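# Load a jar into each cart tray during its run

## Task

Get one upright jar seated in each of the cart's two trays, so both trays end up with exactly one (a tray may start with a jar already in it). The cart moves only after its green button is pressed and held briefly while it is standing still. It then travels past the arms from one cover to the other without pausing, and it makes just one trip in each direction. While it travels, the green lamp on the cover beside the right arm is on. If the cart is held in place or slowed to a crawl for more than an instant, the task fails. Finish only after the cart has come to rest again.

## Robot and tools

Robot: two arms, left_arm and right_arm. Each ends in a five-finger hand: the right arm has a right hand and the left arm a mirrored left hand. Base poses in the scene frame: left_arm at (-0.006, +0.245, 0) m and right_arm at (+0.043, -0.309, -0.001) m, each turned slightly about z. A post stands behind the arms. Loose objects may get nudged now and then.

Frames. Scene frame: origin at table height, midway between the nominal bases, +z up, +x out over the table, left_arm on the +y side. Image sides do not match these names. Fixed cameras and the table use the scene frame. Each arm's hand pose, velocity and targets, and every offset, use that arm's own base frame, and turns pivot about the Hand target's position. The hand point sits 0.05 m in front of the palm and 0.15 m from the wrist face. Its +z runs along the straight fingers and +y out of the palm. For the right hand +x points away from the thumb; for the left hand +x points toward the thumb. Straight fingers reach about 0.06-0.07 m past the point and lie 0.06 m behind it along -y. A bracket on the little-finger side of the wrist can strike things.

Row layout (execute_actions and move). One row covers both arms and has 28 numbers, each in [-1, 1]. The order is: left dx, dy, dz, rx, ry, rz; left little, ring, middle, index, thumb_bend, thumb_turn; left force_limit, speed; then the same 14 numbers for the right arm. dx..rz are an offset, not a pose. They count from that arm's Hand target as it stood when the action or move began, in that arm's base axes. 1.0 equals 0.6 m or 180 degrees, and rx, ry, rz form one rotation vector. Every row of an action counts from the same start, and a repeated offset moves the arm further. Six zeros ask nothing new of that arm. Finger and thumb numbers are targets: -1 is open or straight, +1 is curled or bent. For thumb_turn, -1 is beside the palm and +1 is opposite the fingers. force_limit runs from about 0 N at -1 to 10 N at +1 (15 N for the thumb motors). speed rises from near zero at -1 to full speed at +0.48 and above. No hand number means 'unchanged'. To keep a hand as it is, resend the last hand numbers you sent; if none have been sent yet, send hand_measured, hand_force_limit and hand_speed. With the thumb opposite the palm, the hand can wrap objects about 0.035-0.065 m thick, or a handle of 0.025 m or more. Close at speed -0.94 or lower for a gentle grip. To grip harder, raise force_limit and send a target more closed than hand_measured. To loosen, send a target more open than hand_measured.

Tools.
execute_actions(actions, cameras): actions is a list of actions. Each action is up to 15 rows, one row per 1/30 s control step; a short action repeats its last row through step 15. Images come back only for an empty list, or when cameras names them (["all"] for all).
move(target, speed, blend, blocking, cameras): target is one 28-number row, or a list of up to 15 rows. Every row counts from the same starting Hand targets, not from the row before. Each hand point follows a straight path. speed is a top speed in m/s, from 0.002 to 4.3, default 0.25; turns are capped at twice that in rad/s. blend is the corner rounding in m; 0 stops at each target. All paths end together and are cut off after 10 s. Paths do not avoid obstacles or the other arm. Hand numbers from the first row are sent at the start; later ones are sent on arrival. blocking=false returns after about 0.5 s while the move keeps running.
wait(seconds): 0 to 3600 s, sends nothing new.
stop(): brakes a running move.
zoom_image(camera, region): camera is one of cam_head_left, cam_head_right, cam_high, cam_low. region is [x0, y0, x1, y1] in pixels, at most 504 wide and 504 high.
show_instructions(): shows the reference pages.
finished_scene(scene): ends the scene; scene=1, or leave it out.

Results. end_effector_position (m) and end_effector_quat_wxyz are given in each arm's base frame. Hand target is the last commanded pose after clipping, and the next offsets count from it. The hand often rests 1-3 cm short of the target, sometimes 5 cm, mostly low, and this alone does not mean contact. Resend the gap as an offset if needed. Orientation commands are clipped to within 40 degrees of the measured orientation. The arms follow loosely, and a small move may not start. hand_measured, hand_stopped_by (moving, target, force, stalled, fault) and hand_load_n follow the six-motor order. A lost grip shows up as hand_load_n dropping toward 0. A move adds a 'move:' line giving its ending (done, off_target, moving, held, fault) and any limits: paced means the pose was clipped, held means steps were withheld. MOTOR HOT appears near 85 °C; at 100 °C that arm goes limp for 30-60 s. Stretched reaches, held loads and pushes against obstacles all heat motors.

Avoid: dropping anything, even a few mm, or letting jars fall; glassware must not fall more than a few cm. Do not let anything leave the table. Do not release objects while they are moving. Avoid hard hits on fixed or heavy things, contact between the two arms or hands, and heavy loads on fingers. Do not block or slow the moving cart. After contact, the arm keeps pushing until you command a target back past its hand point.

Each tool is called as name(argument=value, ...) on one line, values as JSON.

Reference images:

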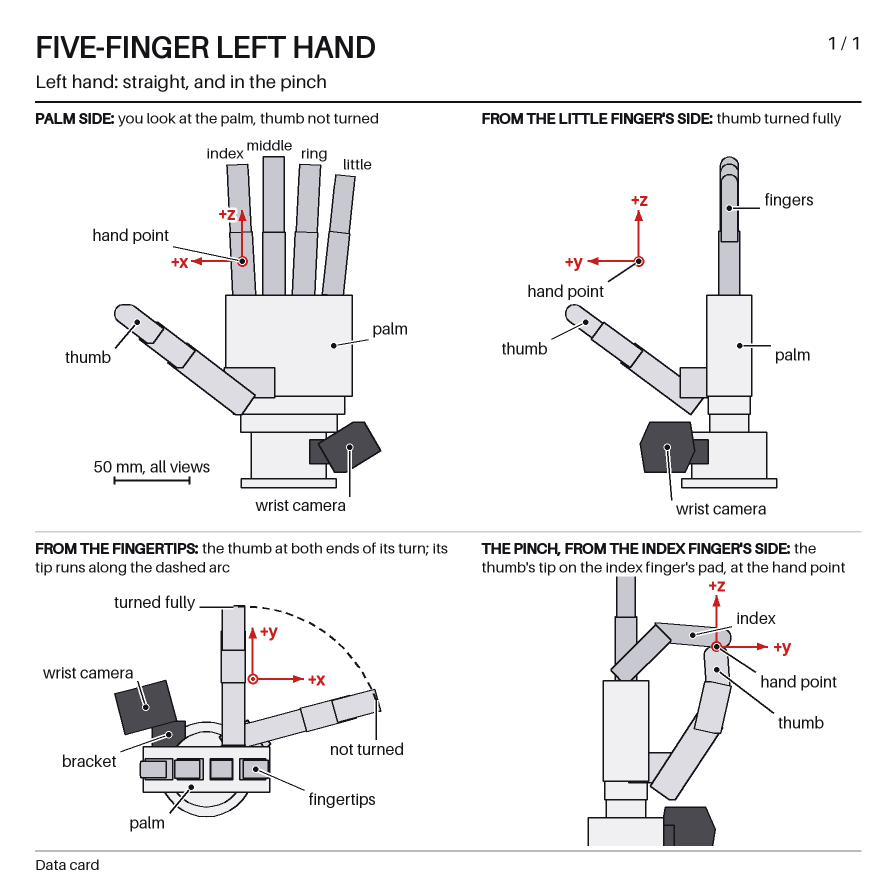

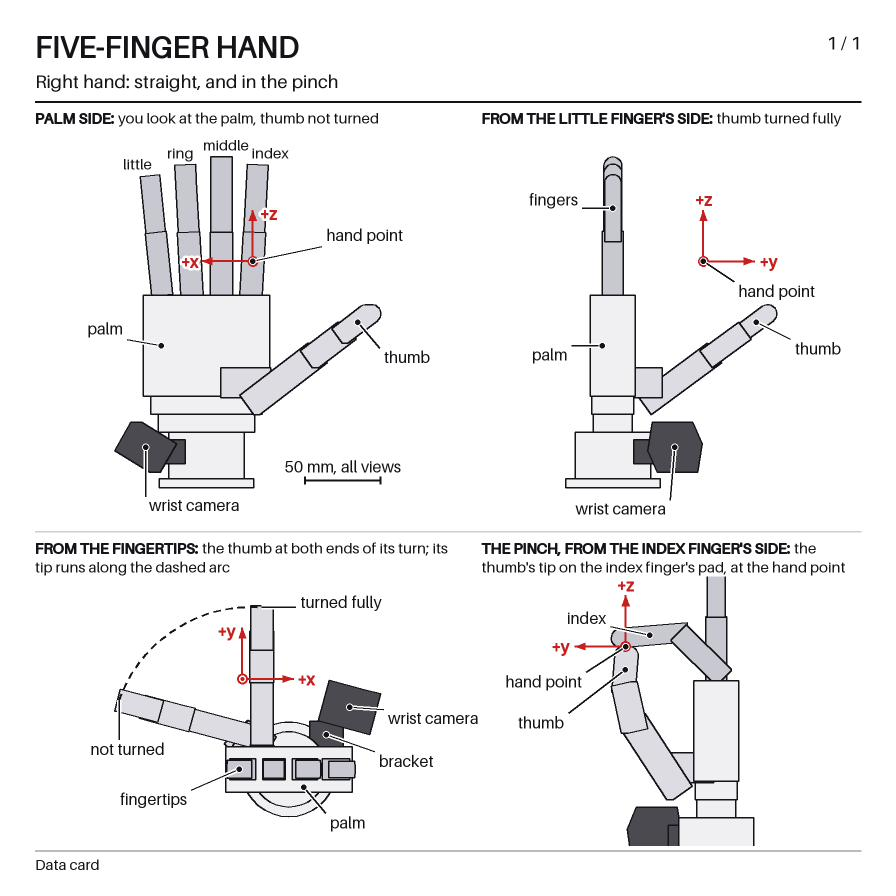

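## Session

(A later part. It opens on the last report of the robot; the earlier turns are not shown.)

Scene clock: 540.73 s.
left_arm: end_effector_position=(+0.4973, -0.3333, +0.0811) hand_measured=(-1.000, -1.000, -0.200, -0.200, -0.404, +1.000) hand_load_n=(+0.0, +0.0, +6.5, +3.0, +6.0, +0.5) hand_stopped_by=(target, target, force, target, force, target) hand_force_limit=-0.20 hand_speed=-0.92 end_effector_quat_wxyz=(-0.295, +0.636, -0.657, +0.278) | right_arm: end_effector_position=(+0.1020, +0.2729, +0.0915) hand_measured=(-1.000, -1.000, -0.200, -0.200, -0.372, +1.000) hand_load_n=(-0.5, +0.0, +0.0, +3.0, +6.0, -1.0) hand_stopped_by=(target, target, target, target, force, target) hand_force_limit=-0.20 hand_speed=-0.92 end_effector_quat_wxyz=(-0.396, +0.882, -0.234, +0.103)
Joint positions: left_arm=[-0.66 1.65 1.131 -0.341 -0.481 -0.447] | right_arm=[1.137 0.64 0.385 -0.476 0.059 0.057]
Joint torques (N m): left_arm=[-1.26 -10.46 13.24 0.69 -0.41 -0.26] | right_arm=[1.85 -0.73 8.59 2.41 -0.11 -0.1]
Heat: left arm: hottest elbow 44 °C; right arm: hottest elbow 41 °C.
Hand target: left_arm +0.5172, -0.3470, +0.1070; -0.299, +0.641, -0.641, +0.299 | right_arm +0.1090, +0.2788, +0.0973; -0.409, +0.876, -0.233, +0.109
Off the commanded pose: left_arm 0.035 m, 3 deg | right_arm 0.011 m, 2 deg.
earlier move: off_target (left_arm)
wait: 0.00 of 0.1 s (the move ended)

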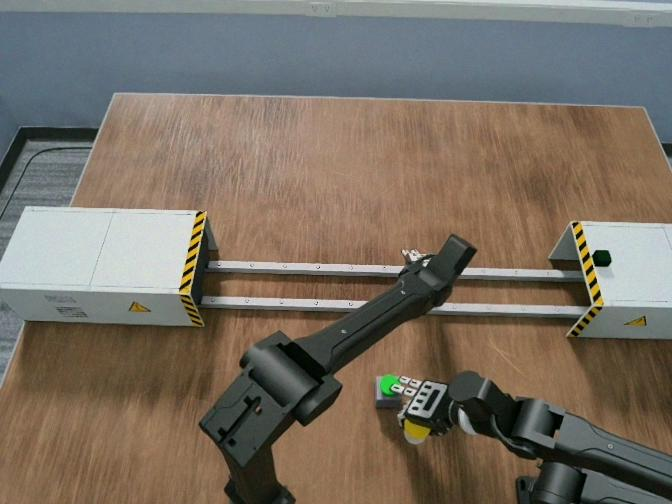

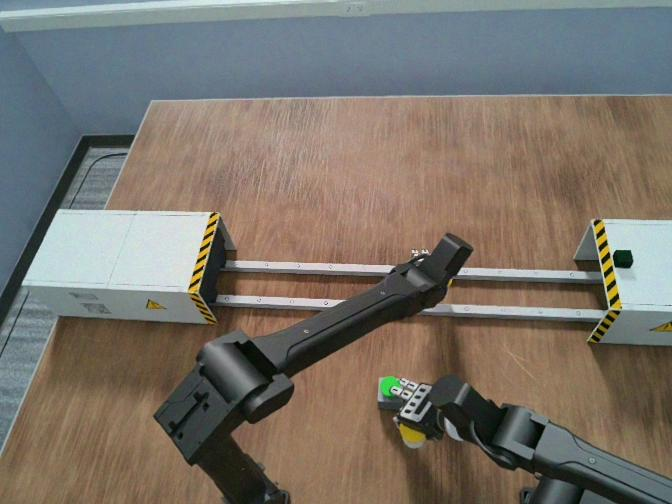

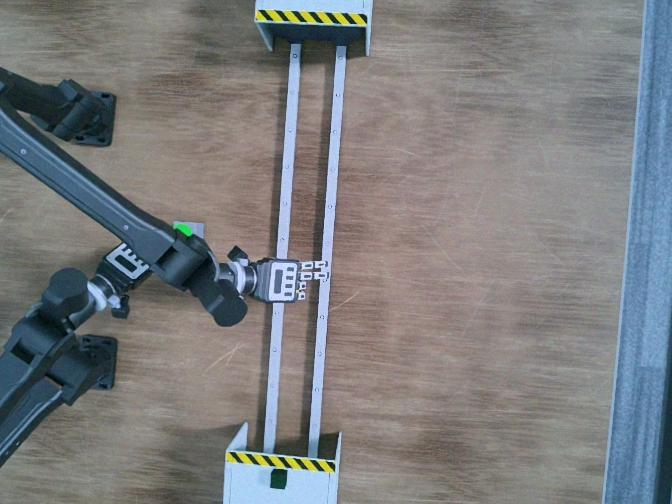

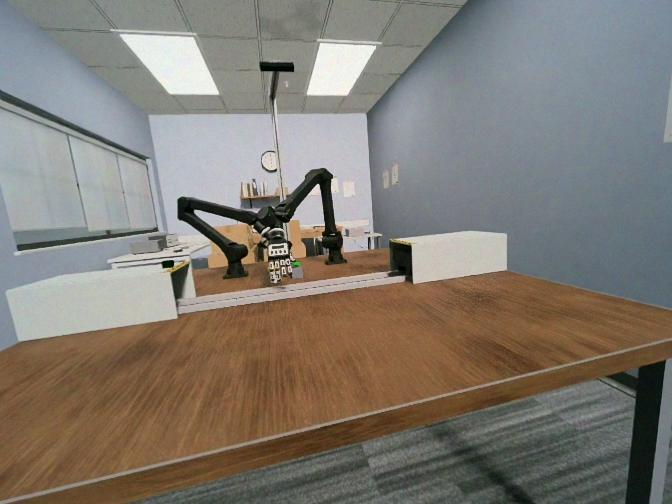

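move(target=[[-0.022,0.3667,0.2045,0,0,0,-1,-1,-0.2,-0.2,-0.1,1,-0.2,-0.92,0,0,0,0,0,0,-1,-1,-0.2,-0.2,-0.1,1,-0.2,-0.92],[-0.028,0.567,0.2045,0,0,0,-1,-1,-0.2,-0.2,-0.1,1,-0.2,-0.92,0,0,0,0,0,0,-1,-1,-0.2,-0.2,-0.1,1,-0.2,-0.92]], speed=0.15, blend=0.02)

execute_actions(actions=[[[0.0004,-0.0071,-0.0051,0,0,0,-1,-1,-0.2,-0.2,-0.1,1,-0.2,-0.92,0,0,0,0,0,0,-1,-1,-0.2,-0.2,-0.1,1,-0.2,-0.92],[0.0008,-0.0142,-0.0103,0,0,0,-1,-1,-0.2,-0.2,-0.1,1,-0.2,-0.92,0,0,0,0,0,0,-1,-1,-0.2,-0.2,-0.1,1,-0.2,-0.92],[0.0012,-0.0213,-0.0154,0,0,0,-1,-1,-0.2,-0.2,-0.1,1,-0.2,-0.92,0,0,0,0,0,0,-1,-1,-0.2,-0.2,-0.1,1,-0.2,-0.92],[0.0016,-0.0284,-0.0205,0,0,0,-1,-1,-0.2,-0.2,-0.1,1,-0.2,-0.92,0,0,0,0,0,0,-1,-1,-0.2,-0.2,-0.1,1,-0.2,-0.92],[0.002,-0.0356,-0.0256,0,0,0,-1,-1,-0.2,-0.2,-0.1,1,-0.2,-0.92,0,0,0,0,0,0,-1,-1,-0.2,-0.2,-0.1,1,-0.2,-0.92],[0.0024,-0.0427,-0.0308,0,0,0,-1,-1,-0.2,-0.2,-0.1,1,-0.2,-0.92,0,0,0,0,0,0,-1,-1,-0.2,-0.2,-0.1,1,-0.2,-0.92],[0.0028,-0.0498,-0.0359,0,0,0,-1,-1,-0.2,-0.2,-0.1,1,-0.2,-0.92,0,0,0,0,0,0,-1,-1,-0.2,-0.2,-0.1,1,-0.2,-0.92],[0.0032,-0.0569,-0.041,0,0,0,-1,-1,-0.2,-0.2,-0.1,1,-0.2,-0.92,0,0,0,0,0,0,-1,-1,-0.2,-0.2,-0.1,1,-0.2,-0.92],[0.0036,-0.064,-0.0461,0,0,0,-1,-1,-0.2,-0.2,-0.1,1,-0.2,-0.92,0,0,0,0,0,0,-1,-1,-0.2,-0.2,-0.1,1,-0.2,-0.92],[0.004,-0.0711,-0.0513,0,0,0,-1,-1,-0.2,-0.2,-0.1,1,-0.2,-0.92,0,0,0,0,0,0,-1,-1,-0.2,-0.2,-0.1,1,-0.2,-0.92],[0.0044,-0.0782,-0.0564,0,0,0,-1,-1,-0.2,-0.2,-0.1,1,-0.2,-0.92,0,0,0,0,0,0,-1,-1,-0.2,-0.2,-0.1,1,-0.2,-0.92],[0.0048,-0.0853,-0.0615,0,0,0,-1,-1,-0.2,-0.2,-0.1,1,-0.2,-0.92,0,0,0,0,0,0,-1,-1,-0.2,-0.2,-0.1,1,-0.2,-0.92],[0.0052,-0.0924,-0.0666,0,0,0,-1,-1,-0.2,-0.2,-0.1,1,-0.2,-0.92,0,0,0,0,0,0,-1,-1,-0.2,-0.2,-0.1,1,-0.2,-0.92],[0.0056,-0.0996,-0.0718,0,0,0,-1,-1,-0.2,-0.2,-0.1,1,-0.2,-0.92,0,0,0,0,0,0,-1,-1,-0.2,-0.2,-0.1,1,-0.2,-0.92],[0.006,-0.1067,-0.0769,0,0,0,-1,-1,-0.2,-0.2,-0.1,1,-0.2,-0.92,0,0,0,0,0,0,-1,-1,-0.2,-0.2,-0.1,1,-0.2,-0.92]],[[0.0004,-0.0071,-0.0051,0,0,0,-1,-1,-0.2,-0.2,-0.1,1,-0.2,-0.92,0,0,0,0,0,0,-1,-1,-0.2,-0.2,-0.1,1,-0.2,-0.92],[0.0008,-0.0142,-0.0103,0,0,0,-1,-1,-0.2,-0.2,-0.1,1,-0.2,-0.92,0,0,0,0,0,0,-1,-1,-0.2,-0.2,-0.1,1,-0.2,-0.92],[0.0012,-0.0213,-0.0154,0,0,0,-1,-1,-0.2,-0.2,-0.1,1,-0.2,-0.92,0,0,0,0,0,0,-1,-1,-0.2,-0.2,-0.1,1,-0.2,-0.92],[0.0016,-0.0284,-0.0205,0,0,0,-1,-1,-0.2,-0.2,-0.1,1,-0.2,-0.92,0,0,0,0,0,0,-1,-1,-0.2,-0.2,-0.1,1,-0.2,-0.92],[0.002,-0.0356,-0.0256,0,0,0,-1,-1,-0.2,-0.2,-0.1,1,-0.2,-0.92,0,0,0,0,0,0,-1,-1,-0.2,-0.2,-0.1,1,-0.2,-0.92],[0.0024,-0.0427,-0.0308,0,0,0,-1,-1,-0.2,-0.2,-0.1,1,-0.2,-0.92,0,0,0,0,0,0,-1,-1,-0.2,-0.2,-0.1,1,-0.2,-0.92],[0.0028,-0.0498,-0.0359,0,0,0,-1,-1,-0.2,-0.2,-0.1,1,-0.2,-0.92,0,0,0,0,0,0,-1,-1,-0.2,-0.2,-0.1,1,-0.2,-0.92],[0.0032,-0.0569,-0.041,0,0,0,-1,-1,-0.2,-0.2,-0.1,1,-0.2,-0.92,0,0,0,0,0,0,-1,-1,-0.2,-0.2,-0.1,1,-0.2,-0.92],[0.0036,-0.064,-0.0461,0,0,0,-1,-1,-0.2,-0.2,-0.1,1,-0.2,-0.92,0,0,0,0,0,0,-1,-1,-0.2,-0.2,-0.1,1,-0.2,-0.92],[0.004,-0.0711,-0.0513,0,0,0,-1,-1,-0.2,-0.2,-0.1,1,-0.2,-0.92,0,0,0,0,0,0,-1,-1,-0.2,-0.2,-0.1,1,-0.2,-0.92],[0.0044,-0.0782,-0.0564,0,0,0,-1,-1,-0.2,-0.2,-0.1,1,-0.2,-0.92,0,0,0,0,0,0,-1,-1,-0.2,-0.2,-0.1,1,-0.2,-0.92],[0.0048,-0.0853,-0.0615,0,0,0,-1,-1,-0.2,-0.2,-0.1,1,-0.2,-0.92,0,0,0,0,0,0,-1,-1,-0.2,-0.2,-0.1,1,-0.2,-0.92],[0.0052,-0.0924,-0.0666,0,0,0,-1,-1,-0.2,-0.2,-0.1,1,-0.2,-0.92,0,0,0,0,0,0,-1,-1,-0.2,-0.2,-0.1,1,-0.2,-0.92],[0.0056,-0.0996,-0.0718,0,0,0,-1,-1,-0.2,-0.2,-0.1,1,-0.2,-0.92,0,0,0,0,0,0,-1,-1,-0.2,-0.2,-0.1,1,-0.2,-0.92],[0.006,-0.1067,-0.0769,0,0,0,-1,-1,-0.2,-0.2,-0.1,1,-0.2,-0.92,0,0,0,0,0,0,-1,-1,-0.2,-0.2,-0.1,1,-0.2,-0.92]],[[0.0004,-0.0071,-0.0051,0,0,0,-1,-1,-0.2,-0.2,-0.1,1,-0.2,-0.92,0,0,0,0,0,0,-1,-1,-0.2,-0.2,-0.1,1,-0.2,-0.92],[0.0008,-0.0142,-0.0103,0,0,0,-1,-1,-0.2,-0.2,-0.1,1,-0.2,-0.92,0,0,0,0,0,0,-1,-1,-0.2,-0.2,-0.1,1,-0.2,-0.92],[0.0012,-0.0213,-0.0154,0,0,0,-1,-1,-0.2,-0.2,-0.1,1,-0.2,-0.92,0,0,0,0,0,0,-1,-1,-0.2,-0.2,-0.1,1,-0.2,-0.92],[0.0015,-0.0284,-0.0205,0,0,0,-1,-1,-0.2,-0.2,-0.1,1,-0.2,-0.92,0,0,0,0,0,0,-1,-1,-0.2,-0.2,-0.1,1,-0.2,-0.92],[0.0018,-0.0356,-0.0256,0,0,0,-1,-1,-0.2,-0.2,-0.1,1,-0.2,-0.92,0,0,0,0,0,0,-1,-1,-0.2,-0.2,-0.1,1,-0.2,-0.92],[0.002,-0.0427,-0.0308,0,0,0,-1,-1,-0.2,-0.2,-0.1,1,-0.2,-0.92,0,0,0,0,0,0,-1,-1,-0.2,-0.2,-0.1,1,-0.2,-0.92],[0.0023,-0.0498,-0.0308,0,0,0,-1,-1,-0.2,-0.2,-0.1,1,-0.2,-0.92,0,0,0,0,0,0,-1,-1,-0.2,-0.2,-0.1,1,-0.2,-0.92],[0.0025,-0.0569,-0.0308,0,0,0,-1,-1,-0.2,-0.2,-0.1,1,-0.2,-0.92,0,0,0,0,0,0,-1,-1,-0.2,-0.2,-0.1,1,-0.2,-0.92],[0.0028,-0.064,-0.0308,0,0,0,-1,-1,-0.2,-0.2,-0.1,1,-0.2,-0.92,0,0,0,0,0,0,-1,-1,-0.2,-0.2,-0.1,1,-0.2,-0.92],[0.003,-0.0711,-0.0308,0,0,0,-1,-1,-0.2,-0.2,-0.1,1,-0.2,-0.92,0,0,0,0,0,0,-1,-1,-0.2,-0.2,-0.1,1,-0.2,-0.92],[0.0033,-0.0782,-0.0308,0,0,0,-1,-1,-0.2,-0.2,-0.1,1,-0.2,-0.92,0,0,0,0,0,0,-1,-1,-0.2,-0.2,-0.1,1,-0.2,-0.92],[0.0036,-0.0853,-0.0308,0,0,0,-1,-1,-0.2,-0.2,-0.1,1,-0.2,-0.92,0,0,0,0,0,0,-1,-1,-0.2,-0.2,-0.1,1,-0.2,-0.92],[0.0038,-0.0924,-0.0308,0,0,0,-1,-1,-0.2,-0.2,-0.1,1,-0.2,-0.92,0,0,0,0,0,0,-1,-1,-0.2,-0.2,-0.1,1,-0.2,-0.92],[0.0041,-0.0996,-0.0308,0,0,0,-1,-1,-0.2,-0.2,-0.1,1,-0.2,-0.92,0,0,0,0,0,0,-1,-1,-0.2,-0.2,-0.1,1,-0.2,-0.92],[0.0043,-0.1067,-0.0308,0,0,0,-1,-1,-0.2,-0.2,-0.1,1,-0.2,-0.92,0,0,0,0,0,0,-1,-1,-0.2,-0.2,-0.1,1,-0.2,-0.92]],[[0.0003,-0.0071,0,0,0,0,-1,-1,-0.2,-0.2,-0.1,1,-0.2,-0.92,0,0,0,0,0,0,-1,-1,-0.2,-0.2,-0.1,1,-0.2,-0.92],[0.0005,-0.0142,0,0,0,0,-1,-1,-0.2,-0.2,-0.1,1,-0.2,-0.92,0,0,0,0,0,0,-1,-1,-0.2,-0.2,-0.1,1,-0.2,-0.92],[0.0008,-0.0213,0,0,0,0,-1,-1,-0.2,-0.2,-0.1,1,-0.2,-0.92,0,0,0,0,0,0,-1,-1,-0.2,-0.2,-0.1,1,-0.2,-0.92],[0.001,-0.0284,0,0,0,0,-1,-1,-0.2,-0.2,-0.1,1,-0.2,-0.92,0,0,0,0,0,0,-1,-1,-0.2,-0.2,-0.1,1,-0.2,-0.92],[0.0013,-0.0356,0,0,0,0,-1,-1,-0.2,-0.2,-0.1,1,-0.2,-0.92,0,0,0,0,0,0,-1,-1,-0.2,-0.2,-0.1,1,-0.2,-0.92],[0.0015,-0.0427,0,0,0,0,-1,-1,-0.2,-0.2,-0.1,1,-0.2,-0.92,0,0,0,0,0,0,-1,-1,-0.2,-0.2,-0.1,1,-0.2,-0.92],[0.0018,-0.0498,0,0,0,0,-1,-1,-0.2,-0.2,-0.1,1,-0.2,-0.92,0,0,0,0,0,0,-1,-1,-0.2,-0.2,-0.1,1,-0.2,-0.92],[0.002,-0.0569,0,0,0,0,-1,-1,-0.2,-0.2,-0.1,1,-0.2,-0.92,0,0,0,0,0,0,-1,-1,-0.2,-0.2,-0.1,1,-0.2,-0.92],[0.0023,-0.064,0,0,0,0,-1,-1,-0.2,-0.2,-0.1,1,-0.2,-0.92,0,0,0,0,0,0,-1,-1,-0.2,-0.2,-0.1,1,-0.2,-0.92],[0.0025,-0.0711,0,0,0,0,-1,-1,-0.2,-0.2,-0.1,1,-0.2,-0.92,0,0,0,0,0,0,-1,-1,-0.2,-0.2,-0.1,1,-0.2,-0.92],[0.0028,-0.0782,0,0,0,0,-1,-1,-0.2,-0.2,-0.1,1,-0.2,-0.92,0,0,0,0,0,0,-1,-1,-0.2,-0.2,-0.1,1,-0.2,-0.92],[0.0031,-0.0853,0,0,0,0,-1,-1,-0.2,-0.2,-0.1,1,-0.2,-0.92,0,0,0,0,0,0,-1,-1,-0.2,-0.2,-0.1,1,-0.2,-0.92],[0.0033,-0.0924,0,0,0,0,-1,-1,-0.2,-0.2,-0.1,1,-0.2,-0.92,0,0,0,0,0,0,-1,-1,-0.2,-0.2,-0.1,1,-0.2,-0.92],[0.0036,-0.0996,0,0,0,0,-1,-1,-0.2,-0.2,-0.1,1,-0.2,-0.92,0,0,0,0,0,0,-1,-1,-0.2,-0.2,-0.1,1,-0.2,-0.92],[0.0038,-0.1067,0,0,0,0,-1,-1,-0.2,-0.2,-0.1,1,-0.2,-0.92,0,0,0,0,0,0,-1,-1,-0.2,-0.2,-0.1,1,-0.2,-0.92]],[[0.0003,-0.0071,0,0,0,0,-1,-1,-0.2,-0.2,-0.1,1,-0.2,-0.92,0,0,0,0,0,0,-1,-1,-0.2,-0.2,-0.1,1,-0.2,-0.92],[0.0005,-0.0142,0,0,0,0,-1,-1,-0.2,-0.2,-0.1,1,-0.2,-0.92,0,0,0,0,0,0,-1,-1,-0.2,-0.2,-0.1,1,-0.2,-0.92],[0.0008,-0.0213,0,0,0,0,-1,-1,-0.2,-0.2,-0.1,1,-0.2,-0.92,0,0,0,0,0,0,-1,-1,-0.2,-0.2,-0.1,1,-0.2,-0.92],[0.001,-0.0284,0,0,0,0,-1,-1,-0.2,-0.2,-0.1,1,-0.2,-0.92,0,0,0,0,0,0,-1,-1,-0.2,-0.2,-0.1,1,-0.2,-0.92],[0.0013,-0.0356,0,0,0,0,-1,-1,-0.2,-0.2,-0.1,1,-0.2,-0.92,0,0,0,0,0,0,-1,-1,-0.2,-0.2,-0.1,1,-0.2,-0.92],[0.0015,-0.0427,0,0,0,0,-1,-1,-0.2,-0.2,-0.1,1,-0.2,-0.92,0,0,0,0,0,0,-1,-1,-0.2,-0.2,-0.1,1,-0.2,-0.92],[0.0018,-0.0498,0.0111,0,0,0,-1,-1,-0.2,-0.2,-0.1,1,-0.2,-0.92,0,0,0,0,0,0,-1,-1,-0.2,-0.2,-0.1,1,-0.2,-0.92],[0.002,-0.0569,0.0222,0,0,0,-1,-1,-0.2,-0.2,-0.1,1,-0.2,-0.92,0,0,0,0,0,0,-1,-1,-0.2,-0.2,-0.1,1,-0.2,-0.92],[0.0023,-0.064,0.0333,0,0,0,-1,-1,-0.2,-0.2,-0.1,1,-0.2,-0.92,0,0,0,0,0,0,-1,-1,-0.2,-0.2,-0.1,1,-0.2,-0.92],[0.0025,-0.0711,0.0444,0,0,0,-1,-1,-0.2,-0.2,-0.1,1,-0.2,-0.92,0,0,0,0,0,0,-1,-1,-0.2,-0.2,-0.1,1,-0.2,-0.92],[0.0028,-0.0782,0.0555,0,0,0,-1,-1,-0.2,-0.2,-0.1,1,-0.2,-0.92,0,0,0,0,0,0,-1,-1,-0.2,-0.2,-0.1,1,-0.2,-0.92],[0.0031,-0.0853,0.0667,0,0,0,-1,-1,-0.2,-0.2,-0.1,1,-0.2,-0.92,0,0,0,0,0,0,-1,-1,-0.2,-0.2,-0.1,1,-0.2,-0.92],[0.0033,-0.0924,0.0778,0,0,0,-1,-1,-0.2,-0.2,-0.1,1,-0.2,-0.92,0,0,0,0,0,0,-1,-1,-0.2,-0.2,-0.1,1,-0.2,-0.92],[0.0036,-0.0996,0.0889,0,0,0,-1,-1,-0.2,-0.2,-0.1,1,-0.2,-0.92,0,0,0,0,0,0,-1,-1,-0.2,-0.2,-0.1,1,-0.2,-0.92],[0.0038,-0.1067,0.1,0,0,0,-1,-1,-0.2,-0.2,-0.1,1,-0.2,-0.92,0,0,0,0,0,0,-1,-1,-0.2,-0.2,-0.1,1,-0.2,-0.92]]])

Scene clock: 620.03 s.
left_arm: end_effector_position=(+0.5045, -0.0108, +0.2239) hand_measured=(-1.000, -1.000, -0.200, -0.200, -0.404, +1.000) hand_load_n=(+0.0, +0.0, +6.5, +3.5, +5.5, +0.5) hand_stopped_by=(target, target, force, target, force, target) hand_force_limit=-0.20 hand_speed=-0.92 end_effector_quat_wxyz=(-0.294, +0.647, -0.636, +0.300) | right_arm: end_effector_position=(+0.1020, +0.2729, +0.0915) hand_measured=(-1.000, -1.000, -0.200, -0.200, -0.372, +1.000) hand_load_n=(+0.0, +0.0, +0.0, +2.5, +6.0, -1.0) hand_stopped_by=(target, target, target, target, force, target) hand_force_limit=-0.20 hand_speed=-0.92 end_effector_quat_wxyz=(-0.396, +0.882, -0.234, +0.103)
Joint positions: left_arm=[0.055 1.241 1.062 -0.527 0.042 0.018] | right_arm=[1.137 0.64 0.385 -0.476 0.059 0.057]
Joint torques (N m): left_arm=[-0.5 -8.06 9.48 0.98 0.13 0.09] | right_arm=[1.85 -0.73 8.59 2.43 -0.11 -0.11]
Heat: left arm: hottest elbow 44 °C; right arm: hottest elbow 39 °C.
Hand target: left_arm +0.5004, -0.0068, +0.2297; -0.299, +0.641, -0.641, +0.299 | right_arm +0.1090, +0.2788, +0.0973; -0.409, +0.876, -0.233, +0.109
Off the commanded pose: left_arm 0.008 m, 1 deg | right_arm 0.011 m, 2 deg.
move: done

Scene clock: 623.57 s.
left_arm: end_effector_position=(+0.4953, -0.3141, +0.1485) hand_measured=(-1.000, -1.000, -0.200, -0.200, -0.404, +1.000) hand_load_n=(+0.0, +0.0, +6.5, +3.5, +6.0, +0.5) hand_stopped_by=(target, target, force, target, force, target) hand_force_limit=-0.20 hand_speed=-0.92 end_effector_quat_wxyz=(-0.294, +0.634, -0.657, +0.283) | right_arm: end_effector_position=(+0.1020, +0.2729, +0.0915) hand_measured=(-1.000, -1.000, -0.200, -0.200, -0.372, +1.000) hand_load_n=(+0.0, +0.0, +0.0, +3.0, +6.0, -1.0) hand_stopped_by=(target, target, target, target, force, target) hand_force_limit=-0.20 hand_speed=-0.92 end_effector_quat_wxyz=(-0.396, +0.882, -0.234, +0.103)
Joint positions: left_arm=[-0.63 1.537 1.182 -0.482 -0.455 -0.416] | right_arm=[1.137 0.64 0.385 -0.476 0.059 0.057]
Joint torques (N m): left_arm=[-1.32 -10.64 13.18 0.73 -0.38 -0.26] | right_arm=[1.85 -0.73 8.59 2.43 -0.11 -0.1]
Heat: left arm: hottest elbow 44 °C; right arm: hottest elbow 39 °C.
Hand target: left_arm +0.5147, -0.3269, +0.1790; -0.299, +0.641, -0.641, +0.299 | right_arm +0.1090, +0.2788, +0.0973; -0.409, +0.876, -0.233, +0.109
Off the commanded pose: left_arm 0.038 m, 3 deg | right_arm 0.011 m, 2 deg.
Step readings (end_effector_position of left_arm | right_arm):
0: (+0.5045, -0.0108, +0.2239) | (+0.1020, +0.2729, +0.0915)
1: (+0.5045, -0.0108, +0.2239) | (+0.1020, +0.2729, +0.0915)
2: (+0.5045, -0.0108, +0.2239) | (+0.1020, +0.2729, +0.0915)
4: (+0.5040, -0.0109, +0.2231) | (+0.1020, +0.2729, +0.0915)
8: (+0.4993, -0.0095, +0.2125) | (+0.1020, +0.2729, +0.0915)
15: (+0.4934, -0.0425, +0.1929) | (+0.1020, +0.2729, +0.0915)
16: (+0.4938, -0.0483, +0.1913) | (+0.1020, +0.2729, +0.0915)
17: (+0.4943, -0.0537, +0.1894) | (+0.1020, +0.2729, +0.0915)
19: (+0.4950, -0.0646, +0.1847) | (+0.1020, +0.2729, +0.0915)
23: (+0.4959, -0.0822, +0.1716) | (+0.1020, +0.2729, +0.0915)
30: (+0.4974, -0.1087, +0.1484) | (+0.1020, +0.2729, +0.0915)
31: (+0.4979, -0.1125, +0.1454) | (+0.1020, +0.2729, +0.0915)
32: (+0.4986, -0.1163, +0.1422) | (+0.1020, +0.2729, +0.0915)
34: (+0.4989, -0.1245, +0.1358) | (+0.1020, +0.2729, +0.0915)
38: (+0.5001, -0.1400, +0.1243) | (+0.1020, +0.2729, +0.0915)
45: (+0.4967, -0.1662, +0.1065) | (+0.1020, +0.2729, +0.0915)
46: (+0.4954, -0.1704, +0.1044) | (+0.1020, +0.2729, +0.0915)
47: (+0.4945, -0.1735, +0.1031) | (+0.1020, +0.2729, +0.0915)
49: (+0.4918, -0.1817, +0.0996) | (+0.1020, +0.2729, +0.0915)
53: (+0.4865, -0.1962, +0.0919) | (+0.1020, +0.2729, +0.0915)
60: (+0.4854, -0.2253, +0.0873) | (+0.1020, +0.2729, +0.0915)
61: (+0.4866, -0.2305, +0.0889) | (+0.1020, +0.2729, +0.0915)
62: (+0.4880, -0.2352, +0.0904) | (+0.1020, +0.2729, +0.0915)
64: (+0.4892, -0.2451, +0.0920) | (+0.1020, +0.2729, +0.0915)
68: (+0.4916, -0.2624, +0.0953) | (+0.1020, +0.2729, +0.0915)
75: (+0.4900, -0.2891, +0.1130) | (+0.1020, +0.2729, +0.0915)

move(target=[[0.0375,-0.0335,-0.12,0,0,0,-1,-1,-0.2,-0.2,-0.1,1,-0.2,-0.92,0,0,0,0,0,0,-1,-1,-0.2,-0.2,-0.1,1,-0.2,-0.92],[0.0155,0.3332,0.0845,0,0,0,-1,-1,-0.2,-0.2,-0.1,1,-0.2,-0.92,0,0,0,0,0,0,-1,-1,-0.2,-0.2,-0.1,1,-0.2,-0.92],[0.0095,0.5335,0.0845,0,0,0,-1,-1,-0.2,-0.2,-0.1,1,-0.2,-0.92,0,0,0,0,0,0,-1,-1,-0.2,-0.2,-0.1,1,-0.2,-0.92]], speed=0.15, blend=[0,0.02,0], cameras=["all"])

zoom_image(camera="cam_high", region=[200, 40, 360, 180])

zoom_image(camera="cam_high", region=[110, 190, 230, 290])

zoom_image(camera="cam_low", region=[320, 170, 420, 290])

Scene clock: 679.33 s.
left_arm: end_effector_position=(+0.5246, -0.0111, +0.2228) hand_measured=(-1.000, -1.000, -0.200, -0.200, -0.404, +1.000) hand_load_n=(+0.0, +0.0, +6.5, +3.0, +5.5, +0.5) hand_stopped_by=(target, target, force, target, force, target) hand_force_limit=-0.20 hand_speed=-0.92 end_effector_quat_wxyz=(-0.293, +0.647, -0.637, +0.299) | right_arm: end_effector_position=(+0.1020, +0.2729, +0.0915) hand_measured=(-1.000, -1.000, -0.200, -0.200, -0.372, +1.000) hand_load_n=(+0.0, +0.0, +0.0, +2.5, +6.0, -1.0) hand_stopped_by=(target, target, target, target, force, target) hand_force_limit=-0.20 hand_speed=-0.92 end_effector_quat_wxyz=(-0.396, +0.882, -0.234, +0.103)
Joint positions: left_arm=[0.052 1.296 1.108 -0.519 0.04 0.016] | right_arm=[1.137 0.64 0.385 -0.476 0.059 0.057]
Joint torques (N m): left_arm=[-0.56 -8.76 9.46 0.99 0.13 0.09] | right_arm=[1.85 -0.73 8.59 2.43 -0.11 -0.1]
Heat: left arm: hottest elbow 45 °C; right arm: hottest elbow 38 °C.
Hand target: left_arm +0.5204, -0.0068, +0.2297; -0.299, +0.641, -0.641, +0.299 | right_arm +0.1090, +0.2788, +0.0973; -0.409, +0.876, -0.233, +0.109
Off the commanded pose: left_arm 0.009 m, 1 deg | right_arm 0.011 m, 2 deg.
move: done

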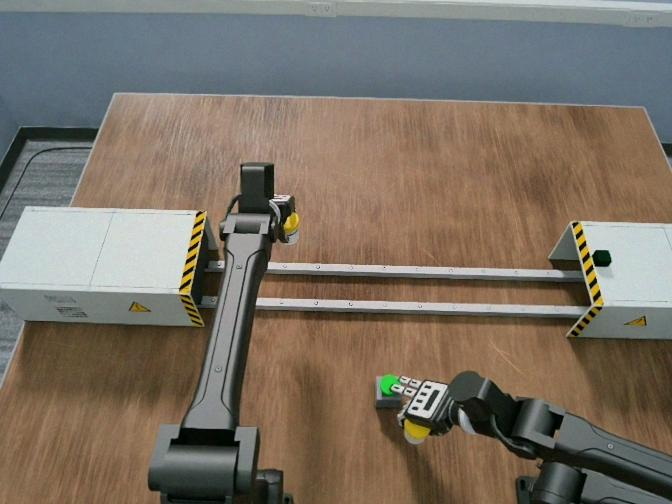

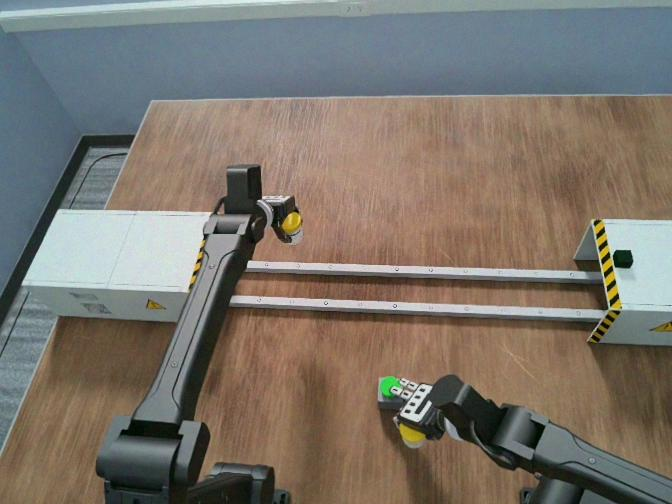

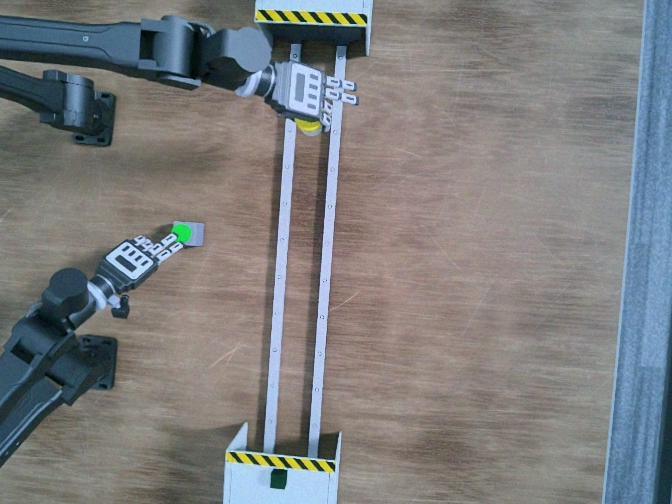

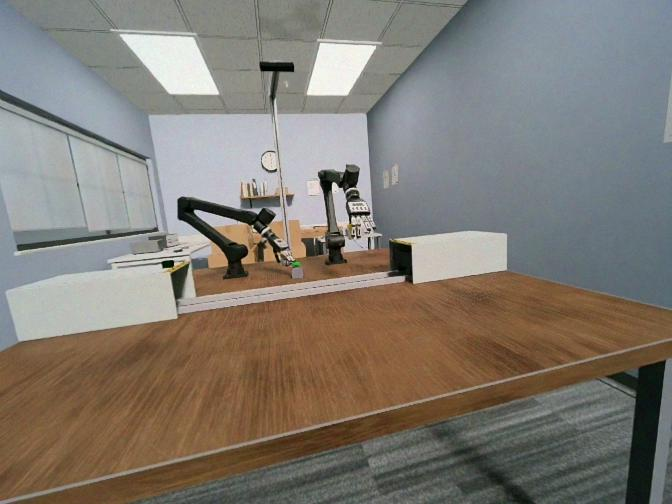

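Scaled by 3.150 from the camera's image (finer frame: 960x720).

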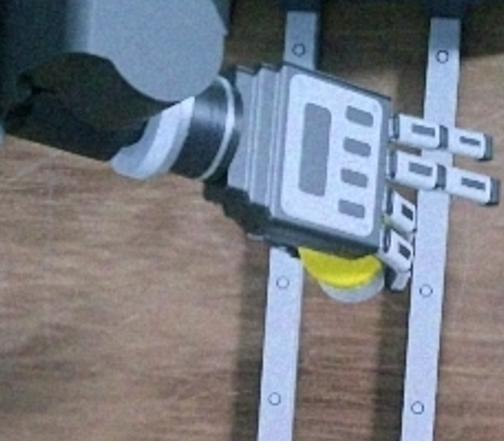

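Scaled by 4.200 from the camera's image (finer frame: 960x720).

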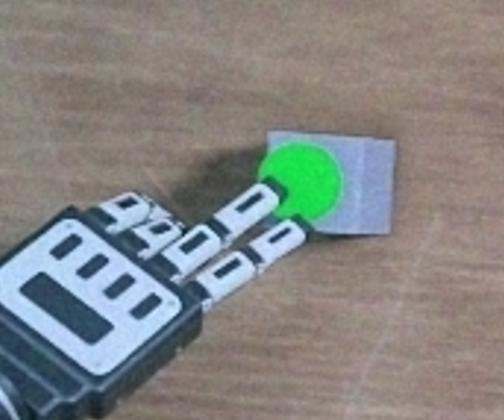

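Scaled by 4.200 from the camera's image (finer frame: 960x720).

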